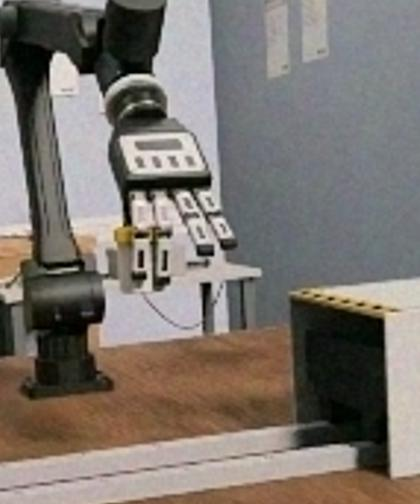

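move(target=[0,0,0,0,0,0,-1,-1,-0.2,-0.2,-0.1,1,-0.2,-0.92,-0.005,0.012,-0.06,0,0,0,-1,-1,-0.2,-0.2,-0.1,1,-0.2,-0.92], speed=0.06, cameras=["cam_high"])

wait(seconds=1.4, cameras=["cam_high"])

execute_actions(actions=[[[0.0004,-0.0071,-0.0051,0,0,0,-1,-1,-0.2,-0.2,-0.1,1,-0.2,-0.92,0,0,0,0,0,0,-1,-1,-0.2,-0.2,-0.1,1,-0.2,-0.92],[0.0008,-0.0142,-0.0103,0,0,0,-1,-1,-0.2,-0.2,-0.1,1,-0.2,-0.92,0,0,0,0,0,0,-1,-1,-0.2,-0.2,-0.1,1,-0.2,-0.92],[0.0012,-0.0213,-0.0154,0,0,0,-1,-1,-0.2,-0.2,-0.1,1,-0.2,-0.92,0,0,0,0,0,0,-1,-1,-0.2,-0.2,-0.1,1,-0.2,-0.92],[0.0016,-0.0284,-0.0205,0,0,0,-1,-1,-0.2,-0.2,-0.1,1,-0.2,-0.92,0,0,0,0,0,0,-1,-1,-0.2,-0.2,-0.1,1,-0.2,-0.92],[0.002,-0.0356,-0.0256,0,0,0,-1,-1,-0.2,-0.2,-0.1,1,-0.2,-0.92,0,0,0,0,0,0,-1,-1,-0.2,-0.2,-0.1,1,-0.2,-0.92],[0.0024,-0.0427,-0.0308,0,0,0,-1,-1,-0.2,-0.2,-0.1,1,-0.2,-0.92,0,0,0,0,0,0,-1,-1,-0.2,-0.2,-0.1,1,-0.2,-0.92],[0.0028,-0.0498,-0.0359,0,0,0,-1,-1,-0.2,-0.2,-0.1,1,-0.2,-0.92,0,0,0,0,0,0,-1,-1,-0.2,-0.2,-0.1,1,-0.2,-0.92],[0.0032,-0.0569,-0.041,0,0,0,-1,-1,-0.2,-0.2,-0.1,1,-0.2,-0.92,0,0,0,0,0,0,-1,-1,-0.2,-0.2,-0.1,1,-0.2,-0.92],[0.0036,-0.064,-0.0461,0,0,0,-1,-1,-0.2,-0.2,-0.1,1,-0.2,-0.92,0,0,0,0,0,0,-1,-1,-0.2,-0.2,-0.1,1,-0.2,-0.92],[0.004,-0.0711,-0.0513,0,0,0,-1,-1,-0.2,-0.2,-0.1,1,-0.2,-0.92,0,0,0,0,0,0,-1,-1,-0.2,-0.2,-0.1,1,-0.2,-0.92],[0.0044,-0.0782,-0.0564,0,0,0,-1,-1,-0.2,-0.2,-0.1,1,-0.2,-0.92,0,0,0,0,0,0,-1,-1,-0.2,-0.2,-0.1,1,-0.2,-0.92],[0.0048,-0.0853,-0.0615,0,0,0,-1,-1,-0.2,-0.2,-0.1,1,-0.2,-0.92,0,0,0,0,0,0,-1,-1,-0.2,-0.2,-0.1,1,-0.2,-0.92],[0.0052,-0.0924,-0.0666,0,0,0,-1,-1,-0.2,-0.2,-0.1,1,-0.2,-0.92,0,0,0,0,0,0,-1,-1,-0.2,-0.2,-0.1,1,-0.2,-0.92],[0.0056,-0.0996,-0.0718,0,0,0,-1,-1,-0.2,-0.2,-0.1,1,-0.2,-0.92,0,0,0,0,0,0,-1,-1,-0.2,-0.2,-0.1,1,-0.2,-0.92],[0.006,-0.1067,-0.0769,0,0,0,-1,-1,-0.2,-0.2,-0.1,1,-0.2,-0.92,0,0,0,0,0,0,-1,-1,-0.2,-0.2,-0.1,1,-0.2,-0.92]],[[0.0004,-0.0071,-0.0051,0,0,0,-1,-1,-0.2,-0.2,-0.1,1,-0.2,-0.92,0,0,0,0,0,0,-1,-1,-0.2,-0.2,-0.1,1,-0.2,-0.92],[0.0008,-0.0142,-0.0103,0,0,0,-1,-1,-0.2,-0.2,-0.1,1,-0.2,-0.92,0,0,0,0,0,0,-1,-1,-0.2,-0.2,-0.1,1,-0.2,-0.92],[0.0012,-0.0213,-0.0154,0,0,0,-1,-1,-0.2,-0.2,-0.1,1,-0.2,-0.92,0,0,0,0,0,0,-1,-1,-0.2,-0.2,-0.1,1,-0.2,-0.92],[0.0016,-0.0284,-0.0205,0,0,0,-1,-1,-0.2,-0.2,-0.1,1,-0.2,-0.92,0,0,0,0,0,0,-1,-1,-0.2,-0.2,-0.1,1,-0.2,-0.92],[0.002,-0.0356,-0.0256,0,0,0,-1,-1,-0.2,-0.2,-0.1,1,-0.2,-0.92,0,0,0,0,0,0,-1,-1,-0.2,-0.2,-0.1,1,-0.2,-0.92],[0.0024,-0.0427,-0.0308,0,0,0,-1,-1,-0.2,-0.2,-0.1,1,-0.2,-0.92,0,0,0,0,0,0,-1,-1,-0.2,-0.2,-0.1,1,-0.2,-0.92],[0.0028,-0.0498,-0.0359,0,0,0,-1,-1,-0.2,-0.2,-0.1,1,-0.2,-0.92,0,0,0,0,0,0,-1,-1,-0.2,-0.2,-0.1,1,-0.2,-0.92],[0.0032,-0.0569,-0.041,0,0,0,-1,-1,-0.2,-0.2,-0.1,1,-0.2,-0.92,0,0,0,0,0,0,-1,-1,-0.2,-0.2,-0.1,1,-0.2,-0.92],[0.0036,-0.064,-0.0461,0,0,0,-1,-1,-0.2,-0.2,-0.1,1,-0.2,-0.92,0,0,0,0,0,0,-1,-1,-0.2,-0.2,-0.1,1,-0.2,-0.92],[0.004,-0.0711,-0.0513,0,0,0,-1,-1,-0.2,-0.2,-0.1,1,-0.2,-0.92,0,0,0,0,0,0,-1,-1,-0.2,-0.2,-0.1,1,-0.2,-0.92],[0.0044,-0.0782,-0.0564,0,0,0,-1,-1,-0.2,-0.2,-0.1,1,-0.2,-0.92,0,0,0,0,0,0,-1,-1,-0.2,-0.2,-0.1,1,-0.2,-0.92],[0.0048,-0.0853,-0.0615,0,0,0,-1,-1,-0.2,-0.2,-0.1,1,-0.2,-0.92,0,0,0,0,0,0,-1,-1,-0.2,-0.2,-0.1,1,-0.2,-0.92],[0.0052,-0.0924,-0.0666,0,0,0,-1,-1,-0.2,-0.2,-0.1,1,-0.2,-0.92,0,0,0,0,0,0,-1,-1,-0.2,-0.2,-0.1,1,-0.2,-0.92],[0.0056,-0.0996,-0.0718,0,0,0,-1,-1,-0.2,-0.2,-0.1,1,-0.2,-0.92,0,0,0,0,0,0,-1,-1,-0.2,-0.2,-0.1,1,-0.2,-0.92],[0.006,-0.1067,-0.0769,0,0,0,-1,-1,-0.2,-0.2,-0.1,1,-0.2,-0.92,0,0,0,0,0,0,-1,-1,-0.2,-0.2,-0.1,1,-0.2,-0.92]],[[0.0004,-0.0071,-0.0051,0,0,0,-1,-1,-0.2,-0.2,-0.1,1,-0.2,-0.92,0,0,0,0,0,0,-1,-1,-0.2,-0.2,-0.1,1,-0.2,-0.92],[0.0008,-0.0142,-0.0103,0,0,0,-1,-1,-0.2,-0.2,-0.1,1,-0.2,-0.92,0,0,0,0,0,0,-1,-1,-0.2,-0.2,-0.1,1,-0.2,-0.92],[0.0012,-0.0213,-0.0154,0,0,0,-1,-1,-0.2,-0.2,-0.1,1,-0.2,-0.92,0,0,0,0,0,0,-1,-1,-0.2,-0.2,-0.1,1,-0.2,-0.92],[0.0015,-0.0284,-0.0154,0,0,0,-1,-1,-0.2,-0.2,-0.1,1,-0.2,-0.92,0,0,0,0,0,0,-1,-1,-0.2,-0.2,-0.1,1,-0.2,-0.92],[0.0018,-0.0356,-0.0154,0,0,0,-1,-1,-0.2,-0.2,-0.1,1,-0.2,-0.92,0,0,0,0,0,0,-1,-1,-0.2,-0.2,-0.1,1,-0.2,-0.92],[0.002,-0.0427,-0.0154,0,0,0,-1,-1,-0.2,-0.2,-0.1,1,-0.2,-0.92,0,0,0,0,0,0,-1,-1,-0.2,-0.2,-0.1,1,-0.2,-0.92],[0.0023,-0.0498,-0.0154,0,0,0,-1,-1,-0.2,-0.2,-0.1,1,-0.2,-0.92,0,0,0,0,0,0,-1,-1,-0.2,-0.2,-0.1,1,-0.2,-0.92],[0.0025,-0.0569,-0.0154,0,0,0,-1,-1,-0.2,-0.2,-0.1,1,-0.2,-0.92,0,0,0,0,0,0,-1,-1,-0.2,-0.2,-0.1,1,-0.2,-0.92],[0.0028,-0.064,-0.0154,0,0,0,-1,-1,-0.2,-0.2,-0.1,1,-0.2,-0.92,0,0,0,0,0,0,-1,-1,-0.2,-0.2,-0.1,1,-0.2,-0.92],[0.003,-0.0711,-0.0154,0,0,0,-1,-1,-0.2,-0.2,-0.1,1,-0.2,-0.92,0,0,0,0,0,0,-1,-1,-0.2,-0.2,-0.1,1,-0.2,-0.92],[0.0033,-0.0782,-0.0154,0,0,0,-1,-1,-0.2,-0.2,-0.1,1,-0.2,-0.92,0,0,0,0,0,0,-1,-1,-0.2,-0.2,-0.1,1,-0.2,-0.92],[0.0036,-0.0853,-0.0154,0,0,0,-1,-1,-0.2,-0.2,-0.1,1,-0.2,-0.92,0,0,0,0,0,0,-1,-1,-0.2,-0.2,-0.1,1,-0.2,-0.92],[0.0038,-0.0924,-0.0154,0,0,0,-1,-1,-0.2,-0.2,-0.1,1,-0.2,-0.92,0,0,0,0,0,0,-1,-1,-0.2,-0.2,-0.1,1,-0.2,-0.92],[0.0041,-0.0996,-0.0154,0,0,0,-1,-1,-0.2,-0.2,-0.1,1,-0.2,-0.92,0,0,0,0,0,0,-1,-1,-0.2,-0.2,-0.1,1,-0.2,-0.92],[0.0043,-0.1067,-0.0154,0,0,0,-1,-1,-0.2,-0.2,-0.1,1,-0.2,-0.92,0,0,0,0,0,0,-1,-1,-0.2,-0.2,-0.1,1,-0.2,-0.92]],[[0.0003,-0.0071,0,0,0,0,-1,-1,-0.2,-0.2,-0.1,1,-0.2,-0.92,0,0,0,0,0,0,-1,-1,-0.2,-0.2,-0.1,1,-0.2,-0.92],[0.0005,-0.0142,0,0,0,0,-1,-1,-0.2,-0.2,-0.1,1,-0.2,-0.92,0,0,0,0,0,0,-1,-1,-0.2,-0.2,-0.1,1,-0.2,-0.92],[0.0008,-0.0213,0,0,0,0,-1,-1,-0.2,-0.2,-0.1,1,-0.2,-0.92,0,0,0,0,0,0,-1,-1,-0.2,-0.2,-0.1,1,-0.2,-0.92],[0.001,-0.0284,0,0,0,0,-1,-1,-0.2,-0.2,-0.1,1,-0.2,-0.92,0,0,0,0,0,0,-1,-1,-0.2,-0.2,-0.1,1,-0.2,-0.92],[0.0013,-0.0356,0,0,0,0,-1,-1,-0.2,-0.2,-0.1,1,-0.2,-0.92,0,0,0,0,0,0,-1,-1,-0.2,-0.2,-0.1,1,-0.2,-0.92],[0.0015,-0.0427,0,0,0,0,-1,-1,-0.2,-0.2,-0.1,1,-0.2,-0.92,0,0,0,0,0,0,-1,-1,-0.2,-0.2,-0.1,1,-0.2,-0.92],[0.0018,-0.0498,0,0,0,0,-1,-1,-0.7,-0.7,-0.8,1,-0.2,-0.5,0,0,0,0,0,0,-1,-1,-0.2,-0.2,-0.1,1,-0.2,-0.92],[0.002,-0.0569,0,0,0,0,-1,-1,-0.7,-0.7,-0.8,1,-0.2,-0.5,0,0,0,0,0,0,-1,-1,-0.2,-0.2,-0.1,1,-0.2,-0.92],[0.0023,-0.064,0,0,0,0,-1,-1,-0.7,-0.7,-0.8,1,-0.2,-0.5,0,0,0,0,0,0,-1,-1,-0.2,-0.2,-0.1,1,-0.2,-0.92],[0.0025,-0.0711,0,0,0,0,-1,-1,-0.7,-0.7,-0.8,1,-0.2,-0.5,0,0,0,0,0,0,-1,-1,-0.2,-0.2,-0.1,1,-0.2,-0.92],[0.0028,-0.0782,0,0,0,0,-1,-1,-0.7,-0.7,-0.8,1,-0.2,-0.5,0,0,0,0,0,0,-1,-1,-0.2,-0.2,-0.1,1,-0.2,-0.92],[0.0031,-0.0853,0,0,0,0,-1,-1,-0.7,-0.7,-0.8,1,-0.2,-0.5,0,0,0,0,0,0,-1,-1,-0.2,-0.2,-0.1,1,-0.2,-0.92],[0.0033,-0.0924,0,0,0,0,-1,-1,-0.7,-0.7,-0.8,1,-0.2,-0.5,0,0,0,0,0,0,-1,-1,-0.2,-0.2,-0.1,1,-0.2,-0.92],[0.0036,-0.0996,0,0,0,0,-1,-1,-0.7,-0.7,-0.8,1,-0.2,-0.5,0,0,0,0,0,0,-1,-1,-0.2,-0.2,-0.1,1,-0.2,-0.92],[0.0038,-0.1067,0,0,0,0,-1,-1,-0.7,-0.7,-0.8,1,-0.2,-0.5,0,0,0,0,0,0,-1,-1,-0.2,-0.2,-0.1,1,-0.2,-0.92]],[[0.0003,-0.0071,0,0,0,0,-1,-1,-0.7,-0.7,-0.8,1,-0.2,-0.5,0,0,0,0,0,0,-1,-1,-0.2,-0.2,-0.1,1,-0.2,-0.92],[0.0005,-0.0142,0,0,0,0,-1,-1,-0.7,-0.7,-0.8,1,-0.2,-0.5,0,0,0,0,0,0,-1,-1,-0.2,-0.2,-0.1,1,-0.2,-0.92],[0.0008,-0.0213,0,0,0,0,-1,-1,-0.7,-0.7,-0.8,1,-0.2,-0.5,0,0,0,0,0,0,-1,-1,-0.2,-0.2,-0.1,1,-0.2,-0.92],[0.001,-0.0284,0,0,0,0,-1,-1,-0.7,-0.7,-0.8,1,-0.2,-0.5,0,0,0,0,0,0,-1,-1,-0.2,-0.2,-0.1,1,-0.2,-0.92],[0.0013,-0.0356,0,0,0,0,-1,-1,-0.7,-0.7,-0.8,1,-0.2,-0.5,0,0,0,0,0,0,-1,-1,-0.2,-0.2,-0.1,1,-0.2,-0.92],[0.0015,-0.0427,0,0,0,0,-1,-1,-0.7,-0.7,-0.8,1,-0.2,-0.5,0,0,0,0,0,0,-1,-1,-0.2,-0.2,-0.1,1,-0.2,-0.92],[0.0018,-0.0498,0.0111,0,0,0,-1,-1,-0.7,-0.7,-0.8,1,-0.2,-0.5,0,0,0,0,0,0,-1,-1,-0.2,-0.2,-0.1,1,-0.2,-0.92],[0.002,-0.0569,0.0222,0,0,0,-1,-1,-0.7,-0.7,-0.8,1,-0.2,-0.5,0,0,0,0,0,0,-1,-1,-0.2,-0.2,-0.1,1,-0.2,-0.92],[0.0023,-0.064,0.0333,0,0,0,-1,-1,-0.7,-0.7,-0.8,1,-0.2,-0.5,0,0,0,0,0,0,-1,-1,-0.2,-0.2,-0.1,1,-0.2,-0.92],[0.0025,-0.0711,0.0444,0,0,0,-1,-1,-0.7,-0.7,-0.8,1,-0.2,-0.5,0,0,0,0,0,0,-1,-1,-0.2,-0.2,-0.1,1,-0.2,-0.92],[0.0028,-0.0782,0.0555,0,0,0,-1,-1,-0.7,-0.7,-0.8,1,-0.2,-0.5,0,0,0,0,0,0,-1,-1,-0.2,-0.2,-0.1,1,-0.2,-0.92],[0.0031,-0.0853,0.0667,0,0,0,-1,-1,-0.7,-0.7,-0.8,1,-0.2,-0.5,0,0,0,0,0,0,-1,-1,-0.2,-0.2,-0.1,1,-0.2,-0.92],[0.0033,-0.0924,0.0778,0,0,0,-1,-1,-0.7,-0.7,-0.8,1,-0.2,-0.5,0,0,0,0,0,0,-1,-1,-0.2,-0.2,-0.1,1,-0.2,-0.92],[0.0036,-0.0996,0.0889,0,0,0,-1,-1,-0.7,-0.7,-0.8,1,-0.2,-0.5,0,0,0,0,0,0,-1,-1,-0.2,-0.2,-0.1,1,-0.2,-0.92],[0.0038,-0.1067,0.1,0,0,0,-1,-1,-0.7,-0.7,-0.8,1,-0.2,-0.5,0,0,0,0,0,0,-1,-1,-0.2,-0.2,-0.1,1,-0.2,-0.92]],[[0.0003,-0.0071,0.0111,0,0,0,-1,-1,-0.7,-0.7,-0.8,1,-0.2,-0.5,0,0,0,0,0,0,-1,-1,-0.2,-0.2,-0.1,1,-0.2,-0.92],[0.0005,-0.0142,0.0222,0,0,0,-1,-1,-0.7,-0.7,-0.8,1,-0.2,-0.5,0,0,0,0,0,0,-1,-1,-0.2,-0.2,-0.1,1,-0.2,-0.92],[0.0008,-0.0213,0.0333,0,0,0,-1,-1,-0.7,-0.7,-0.8,1,-0.2,-0.5,0,0,0,0,0,0,-1,-1,-0.2,-0.2,-0.1,1,-0.2,-0.92],[0.001,-0.0284,0.0444,0,0,0,-1,-1,-0.7,-0.7,-0.8,1,-0.2,-0.5,0,0,0,0,0,0,-1,-1,-0.2,-0.2,-0.1,1,-0.2,-0.92],[0.0012,-0.034,0.0555,0,0,0,-1,-1,-0.7,-0.7,-0.8,1,-0.2,-0.5,0,0,0,0,0,0,-1,-1,-0.2,-0.2,-0.1,1,-0.2,-0.92],[0.0013,-0.039,0.0667,0,0,0,-1,-1,-0.7,-0.7,-0.8,1,-0.2,-0.5,0,0,0,0,0,0,-1,-1,-0.2,-0.2,-0.1,1,-0.2,-0.92],[0.0014,-0.043,0.0778,0,0,0,-1,-1,-0.7,-0.7,-0.8,1,-0.2,-0.5,0,0,0,0,0,0,-1,-1,-0.2,-0.2,-0.1,1,-0.2,-0.92],[0.0015,-0.046,0.087,0,0,0,-1,-1,-0.7,-0.7,-0.8,1,-0.2,-0.5,0,0,0,0,0,0,-1,-1,-0.2,-0.2,-0.1,1,-0.2,-0.92],[0.0016,-0.048,0.094,0,0,0,-1,-1,-0.7,-0.7,-0.8,1,-0.2,-0.5,0,0,0,0,0,0,-1,-1,-0.2,-0.2,-0.1,1,-0.2,-0.92],[0.0016,-0.049,0.1,0,0,0,-1,-1,-0.7,-0.7,-0.8,1,-0.2,-0.5,0,0,0,0,0,0,-1,-1,-0.2,-0.2,-0.1,1,-0.2,-0.92]]], cameras=["all"])

Scene clock: 762.77 s.
left_arm: end_effector_position=(+0.5246, -0.0111, +0.2228) hand_measured=(-1.000, -1.000, -0.200, -0.200, -0.404, +1.000) hand_load_n=(+0.0, +0.0, +6.5, +3.0, +6.0, +0.5) hand_stopped_by=(target, target, force, target, force, target) hand_force_limit=-0.20 hand_speed=-0.92 end_effector_quat_wxyz=(-0.293, +0.647, -0.637, +0.299) | right_arm: end_effector_position=(+0.1107, +0.2884, +0.0783) hand_measured=(-1.000, -1.000, -0.200, -0.200, -0.372, +1.000) hand_load_n=(+0.0, +0.0, +0.0, +2.5, +6.0, -1.0) hand_stopped_by=(target, target, target, target, force, target) hand_force_limit=-0.20 hand_speed=-0.92 end_effector_quat_wxyz=(-0.425, +0.868, -0.228, +0.118)
Joint positions: left_arm=[0.052 1.296 1.108 -0.519 0.04 0.016] | right_arm=[1.149 0.69 0.333 -0.304 0.084 0.051]
Joint torques (N m): left_arm=[-0.56 -8.76 9.46 1.01 0.13 0.09] | right_arm=[3.14 0.44 6.9 1.7 0.11 0.07]
Heat: left arm: hottest elbow 40 °C; right arm: hottest elbow 38 °C.
Hand target: left_arm +0.5204, -0.0068, +0.2297; -0.299, +0.641, -0.641, +0.299 | right_arm +0.1060, +0.2860, +0.0613; -0.409, +0.876, -0.233, +0.109
Off the commanded pose: left_arm 0.009 m, 1 deg | right_arm 0.018 m, 2 deg.
move: off_target (right_arm)

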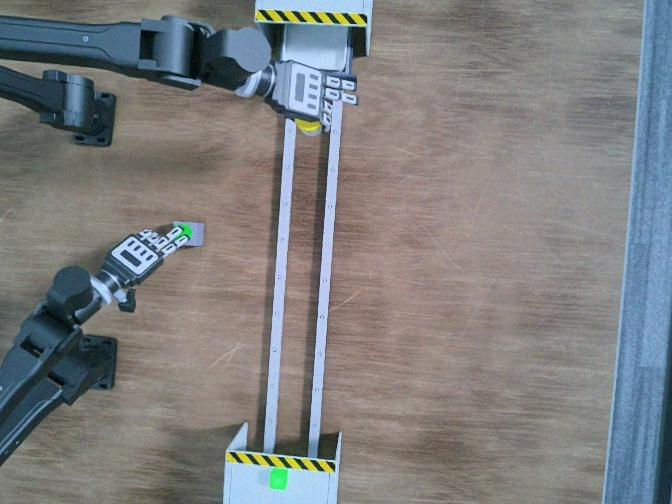

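Scene clock: 764.17 s.
left_arm: end_effector_position=(+0.5246, -0.0111, +0.2228) hand_measured=(-1.000, -1.000, -0.200, -0.200, -0.404, +1.000) hand_load_n=(+0.0, +0.0, +6.5, +3.5, +6.0, +0.5) hand_stopped_by=(target, target, force, target, force, target) hand_force_limit=-0.20 hand_speed=-0.92 end_effector_quat_wxyz=(-0.293, +0.647, -0.637, +0.299) | right_arm: end_effector_position=(+0.1107, +0.2884, +0.0783) hand_measured=(-1.000, -1.000, -0.200, -0.200, -0.372, +1.000) hand_load_n=(-0.5, +0.0, +0.0, +3.0, +6.0, -1.0) hand_stopped_by=(target, target, target, target, force, target) hand_force_limit=-0.20 hand_speed=-0.92 end_effector_quat_wxyz=(-0.425, +0.868, -0.228, +0.118)
Joint positions: left_arm=[0.052 1.296 1.108 -0.519 0.04 0.016] | right_arm=[1.149 0.69 0.333 -0.304 0.084 0.051]
Joint torques (N m): left_arm=[-0.56 -8.76 9.44 0.99 0.13 0.09] | right_arm=[3.14 0.5 6.91 1.7 0.11 0.07]
Heat: left arm: hottest elbow 39 °C; right arm: hottest elbow 38 °C.
Hand target: left_arm +0.5204, -0.0068, +0.2297; -0.299, +0.641, -0.641, +0.299 | right_arm +0.1060, +0.2860, +0.0613; -0.409, +0.876, -0.233, +0.109
Off the commanded pose: left_arm 0.009 m, 1 deg | right_arm 0.018 m, 2 deg.
wait: 1.40 s; at rest by 0.17 s

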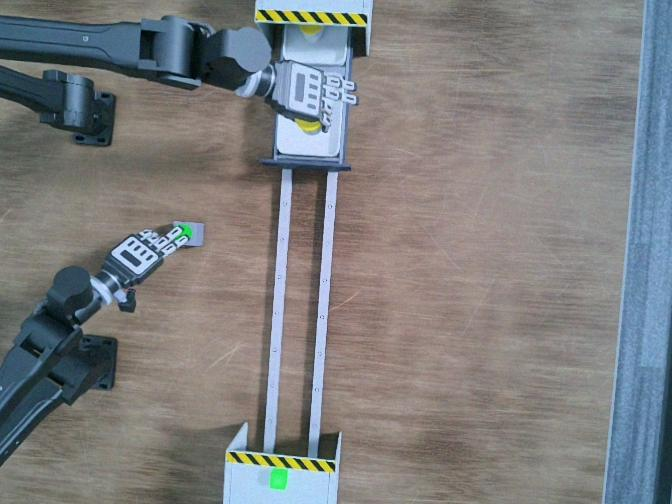

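Scene clock: 767.87 s.
left_arm: end_effector_position=(+0.5228, -0.3466, +0.2171) hand_measured=(-1.000, -1.000, -0.700, -0.700, -0.800, +1.000) hand_load_n=(+0.0, +0.0, +0.0, +0.0, +0.0, +0.0) hand_stopped_by=(target, target, target, target, target, target) hand_force_limit=-0.20 hand_speed=-0.50 end_effector_quat_wxyz=(-0.296, +0.636, -0.657, +0.278) | right_arm: end_effector_position=(+0.1107, +0.2884, +0.0783) hand_measured=(-1.000, -1.000, -0.200, -0.200, -0.372, +1.000) hand_load_n=(+0.0, +0.0, +0.0, +2.5, +6.0, -1.0) hand_stopped_by=(target, target, target, target, force, target) hand_force_limit=-0.20 hand_speed=-0.92 end_effector_quat_wxyz=(-0.425, +0.868, -0.228, +0.118)
Joint positions: left_arm=[-0.651 1.603 1.45 -0.703 -0.477 -0.438] | right_arm=[1.149 0.69 0.333 -0.304 0.084 0.051]
Joint torques (N m): left_arm=[-1.38 -11.16 14.23 0.7 -0.4 -0.27] | right_arm=[3.14 0.5 6.91 1.73 0.11 0.07]
Heat: left arm: hottest elbow 40 °C; right arm: hottest elbow 38 °C.
Hand target: left_arm +0.5357, -0.3563, +0.2481; -0.299, +0.641, -0.641, +0.299 | right_arm +0.1060, +0.2860, +0.0613; -0.409, +0.876, -0.233, +0.109
Off the commanded pose: left_arm 0.035 m, 3 deg | right_arm 0.018 m, 2 deg.
Step readings (end_effector_position of left_arm | right_arm):
0: (+0.5246, -0.0111, +0.2228) | (+0.1107, +0.2884, +0.0783)
1: (+0.5246, -0.0111, +0.2228) | (+0.1107, +0.2884, +0.0783)
2: (+0.5246, -0.0111, +0.2228) | (+0.1107, +0.2884, +0.0783)
4: (+0.5242, -0.0109, +0.2220) | (+0.1107, +0.2884, +0.0783)
8: (+0.5193, -0.0096, +0.2115) | (+0.1107, +0.2884, +0.0783)
15: (+0.5138, -0.0419, +0.1927) | (+0.1107, +0.2884, +0.0783)
16: (+0.5139, -0.0474, +0.1908) | (+0.1107, +0.2884, +0.0783)
17: (+0.5142, -0.0531, +0.1890) | (+0.1107, +0.2884, +0.0783)
19: (+0.5146, -0.0638, +0.1845) | (+0.1107, +0.2884, +0.0783)
23: (+0.5157, -0.0824, +0.1721) | (+0.1107, +0.2884, +0.0783)
30: (+0.5175, -0.1091, +0.1485) | (+0.1107, +0.2884, +0.0783)
31: (+0.5176, -0.1129, +0.1451) | (+0.1107, +0.2884, +0.0783)
32: (+0.5183, -0.1169, +0.1418) | (+0.1107, +0.2884, +0.0783)
34: (+0.5187, -0.1249, +0.1359) | (+0.1107, +0.2884, +0.0783)
38: (+0.5192, -0.1409, +0.1252) | (+0.1107, +0.2884, +0.0783)
45: (+0.5140, -0.1665, +0.1120) | (+0.1107, +0.2884, +0.0783)
46: (+0.5128, -0.1704, +0.1105) | (+0.1107, +0.2884, +0.0783)
47: (+0.5118, -0.1740, +0.1091) | (+0.1107, +0.2884, +0.0783)
49: (+0.5096, -0.1810, +0.1055) | (+0.1107, +0.2884, +0.0783)
53: (+0.5050, -0.1963, +0.0982) | (+0.1107, +0.2884, +0.0783)
60: (+0.5087, -0.2267, +0.1007) | (+0.1107, +0.2884, +0.0783)
61: (+0.5094, -0.2308, +0.1012) | (+0.1107, +0.2884, +0.0783)
62: (+0.5106, -0.2351, +0.1025) | (+0.1107, +0.2884, +0.0783)
64: (+0.5118, -0.2433, +0.1032) | (+0.1107, +0.2884, +0.0783)
68: (+0.5130, -0.2613, +0.1037) | (+0.1107, +0.2884, +0.0783)
75: (+0.5105, -0.2884, +0.1208) | (+0.1107, +0.2884, +0.0783)
76: (+0.5110, -0.2932, +0.1269) | (+0.1107, +0.2884, +0.0783)
77: (+0.5117, -0.2983, +0.1342) | (+0.1107, +0.2884, +0.0783)
79: (+0.5139, -0.3069, +0.1488) | (+0.1107, +0.2884, +0.0783)
83: (+0.5173, -0.3253, +0.1823) | (+0.1107, +0.2884, +0.0783)
90: (+0.5221, -0.3450, +0.2272) | (+0.1107, +0.2884, +0.0783)

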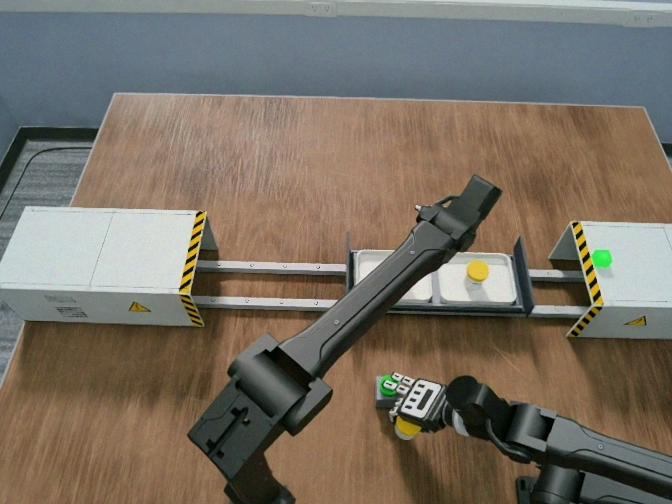

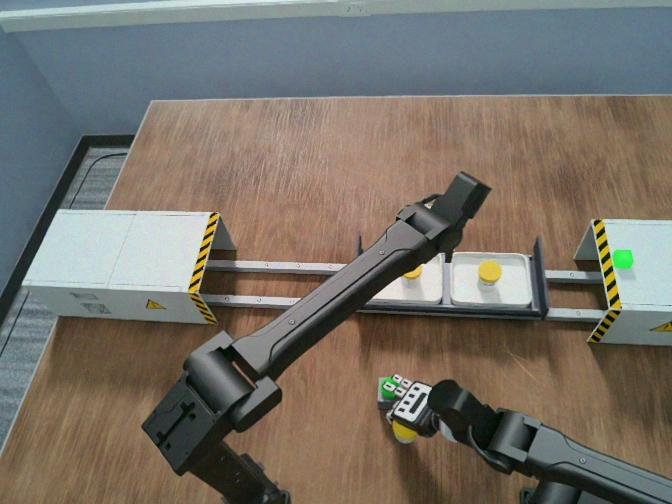

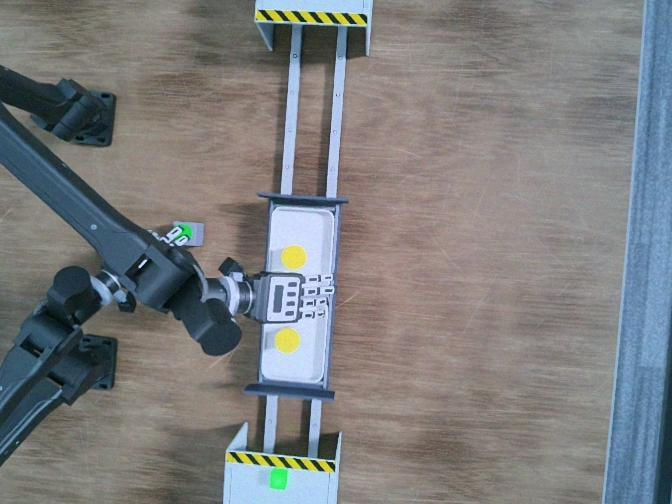

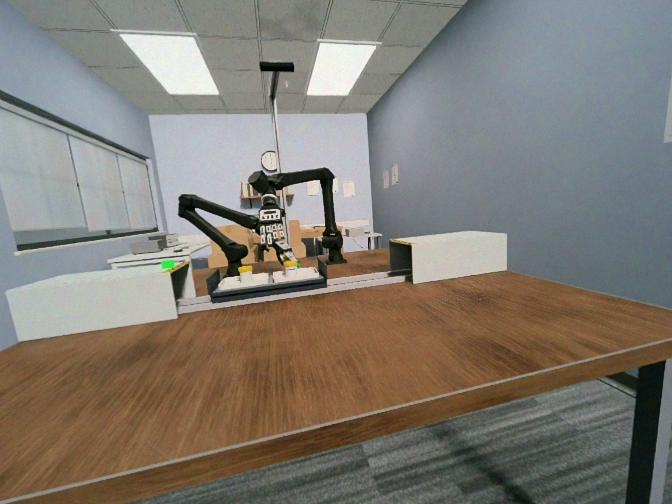

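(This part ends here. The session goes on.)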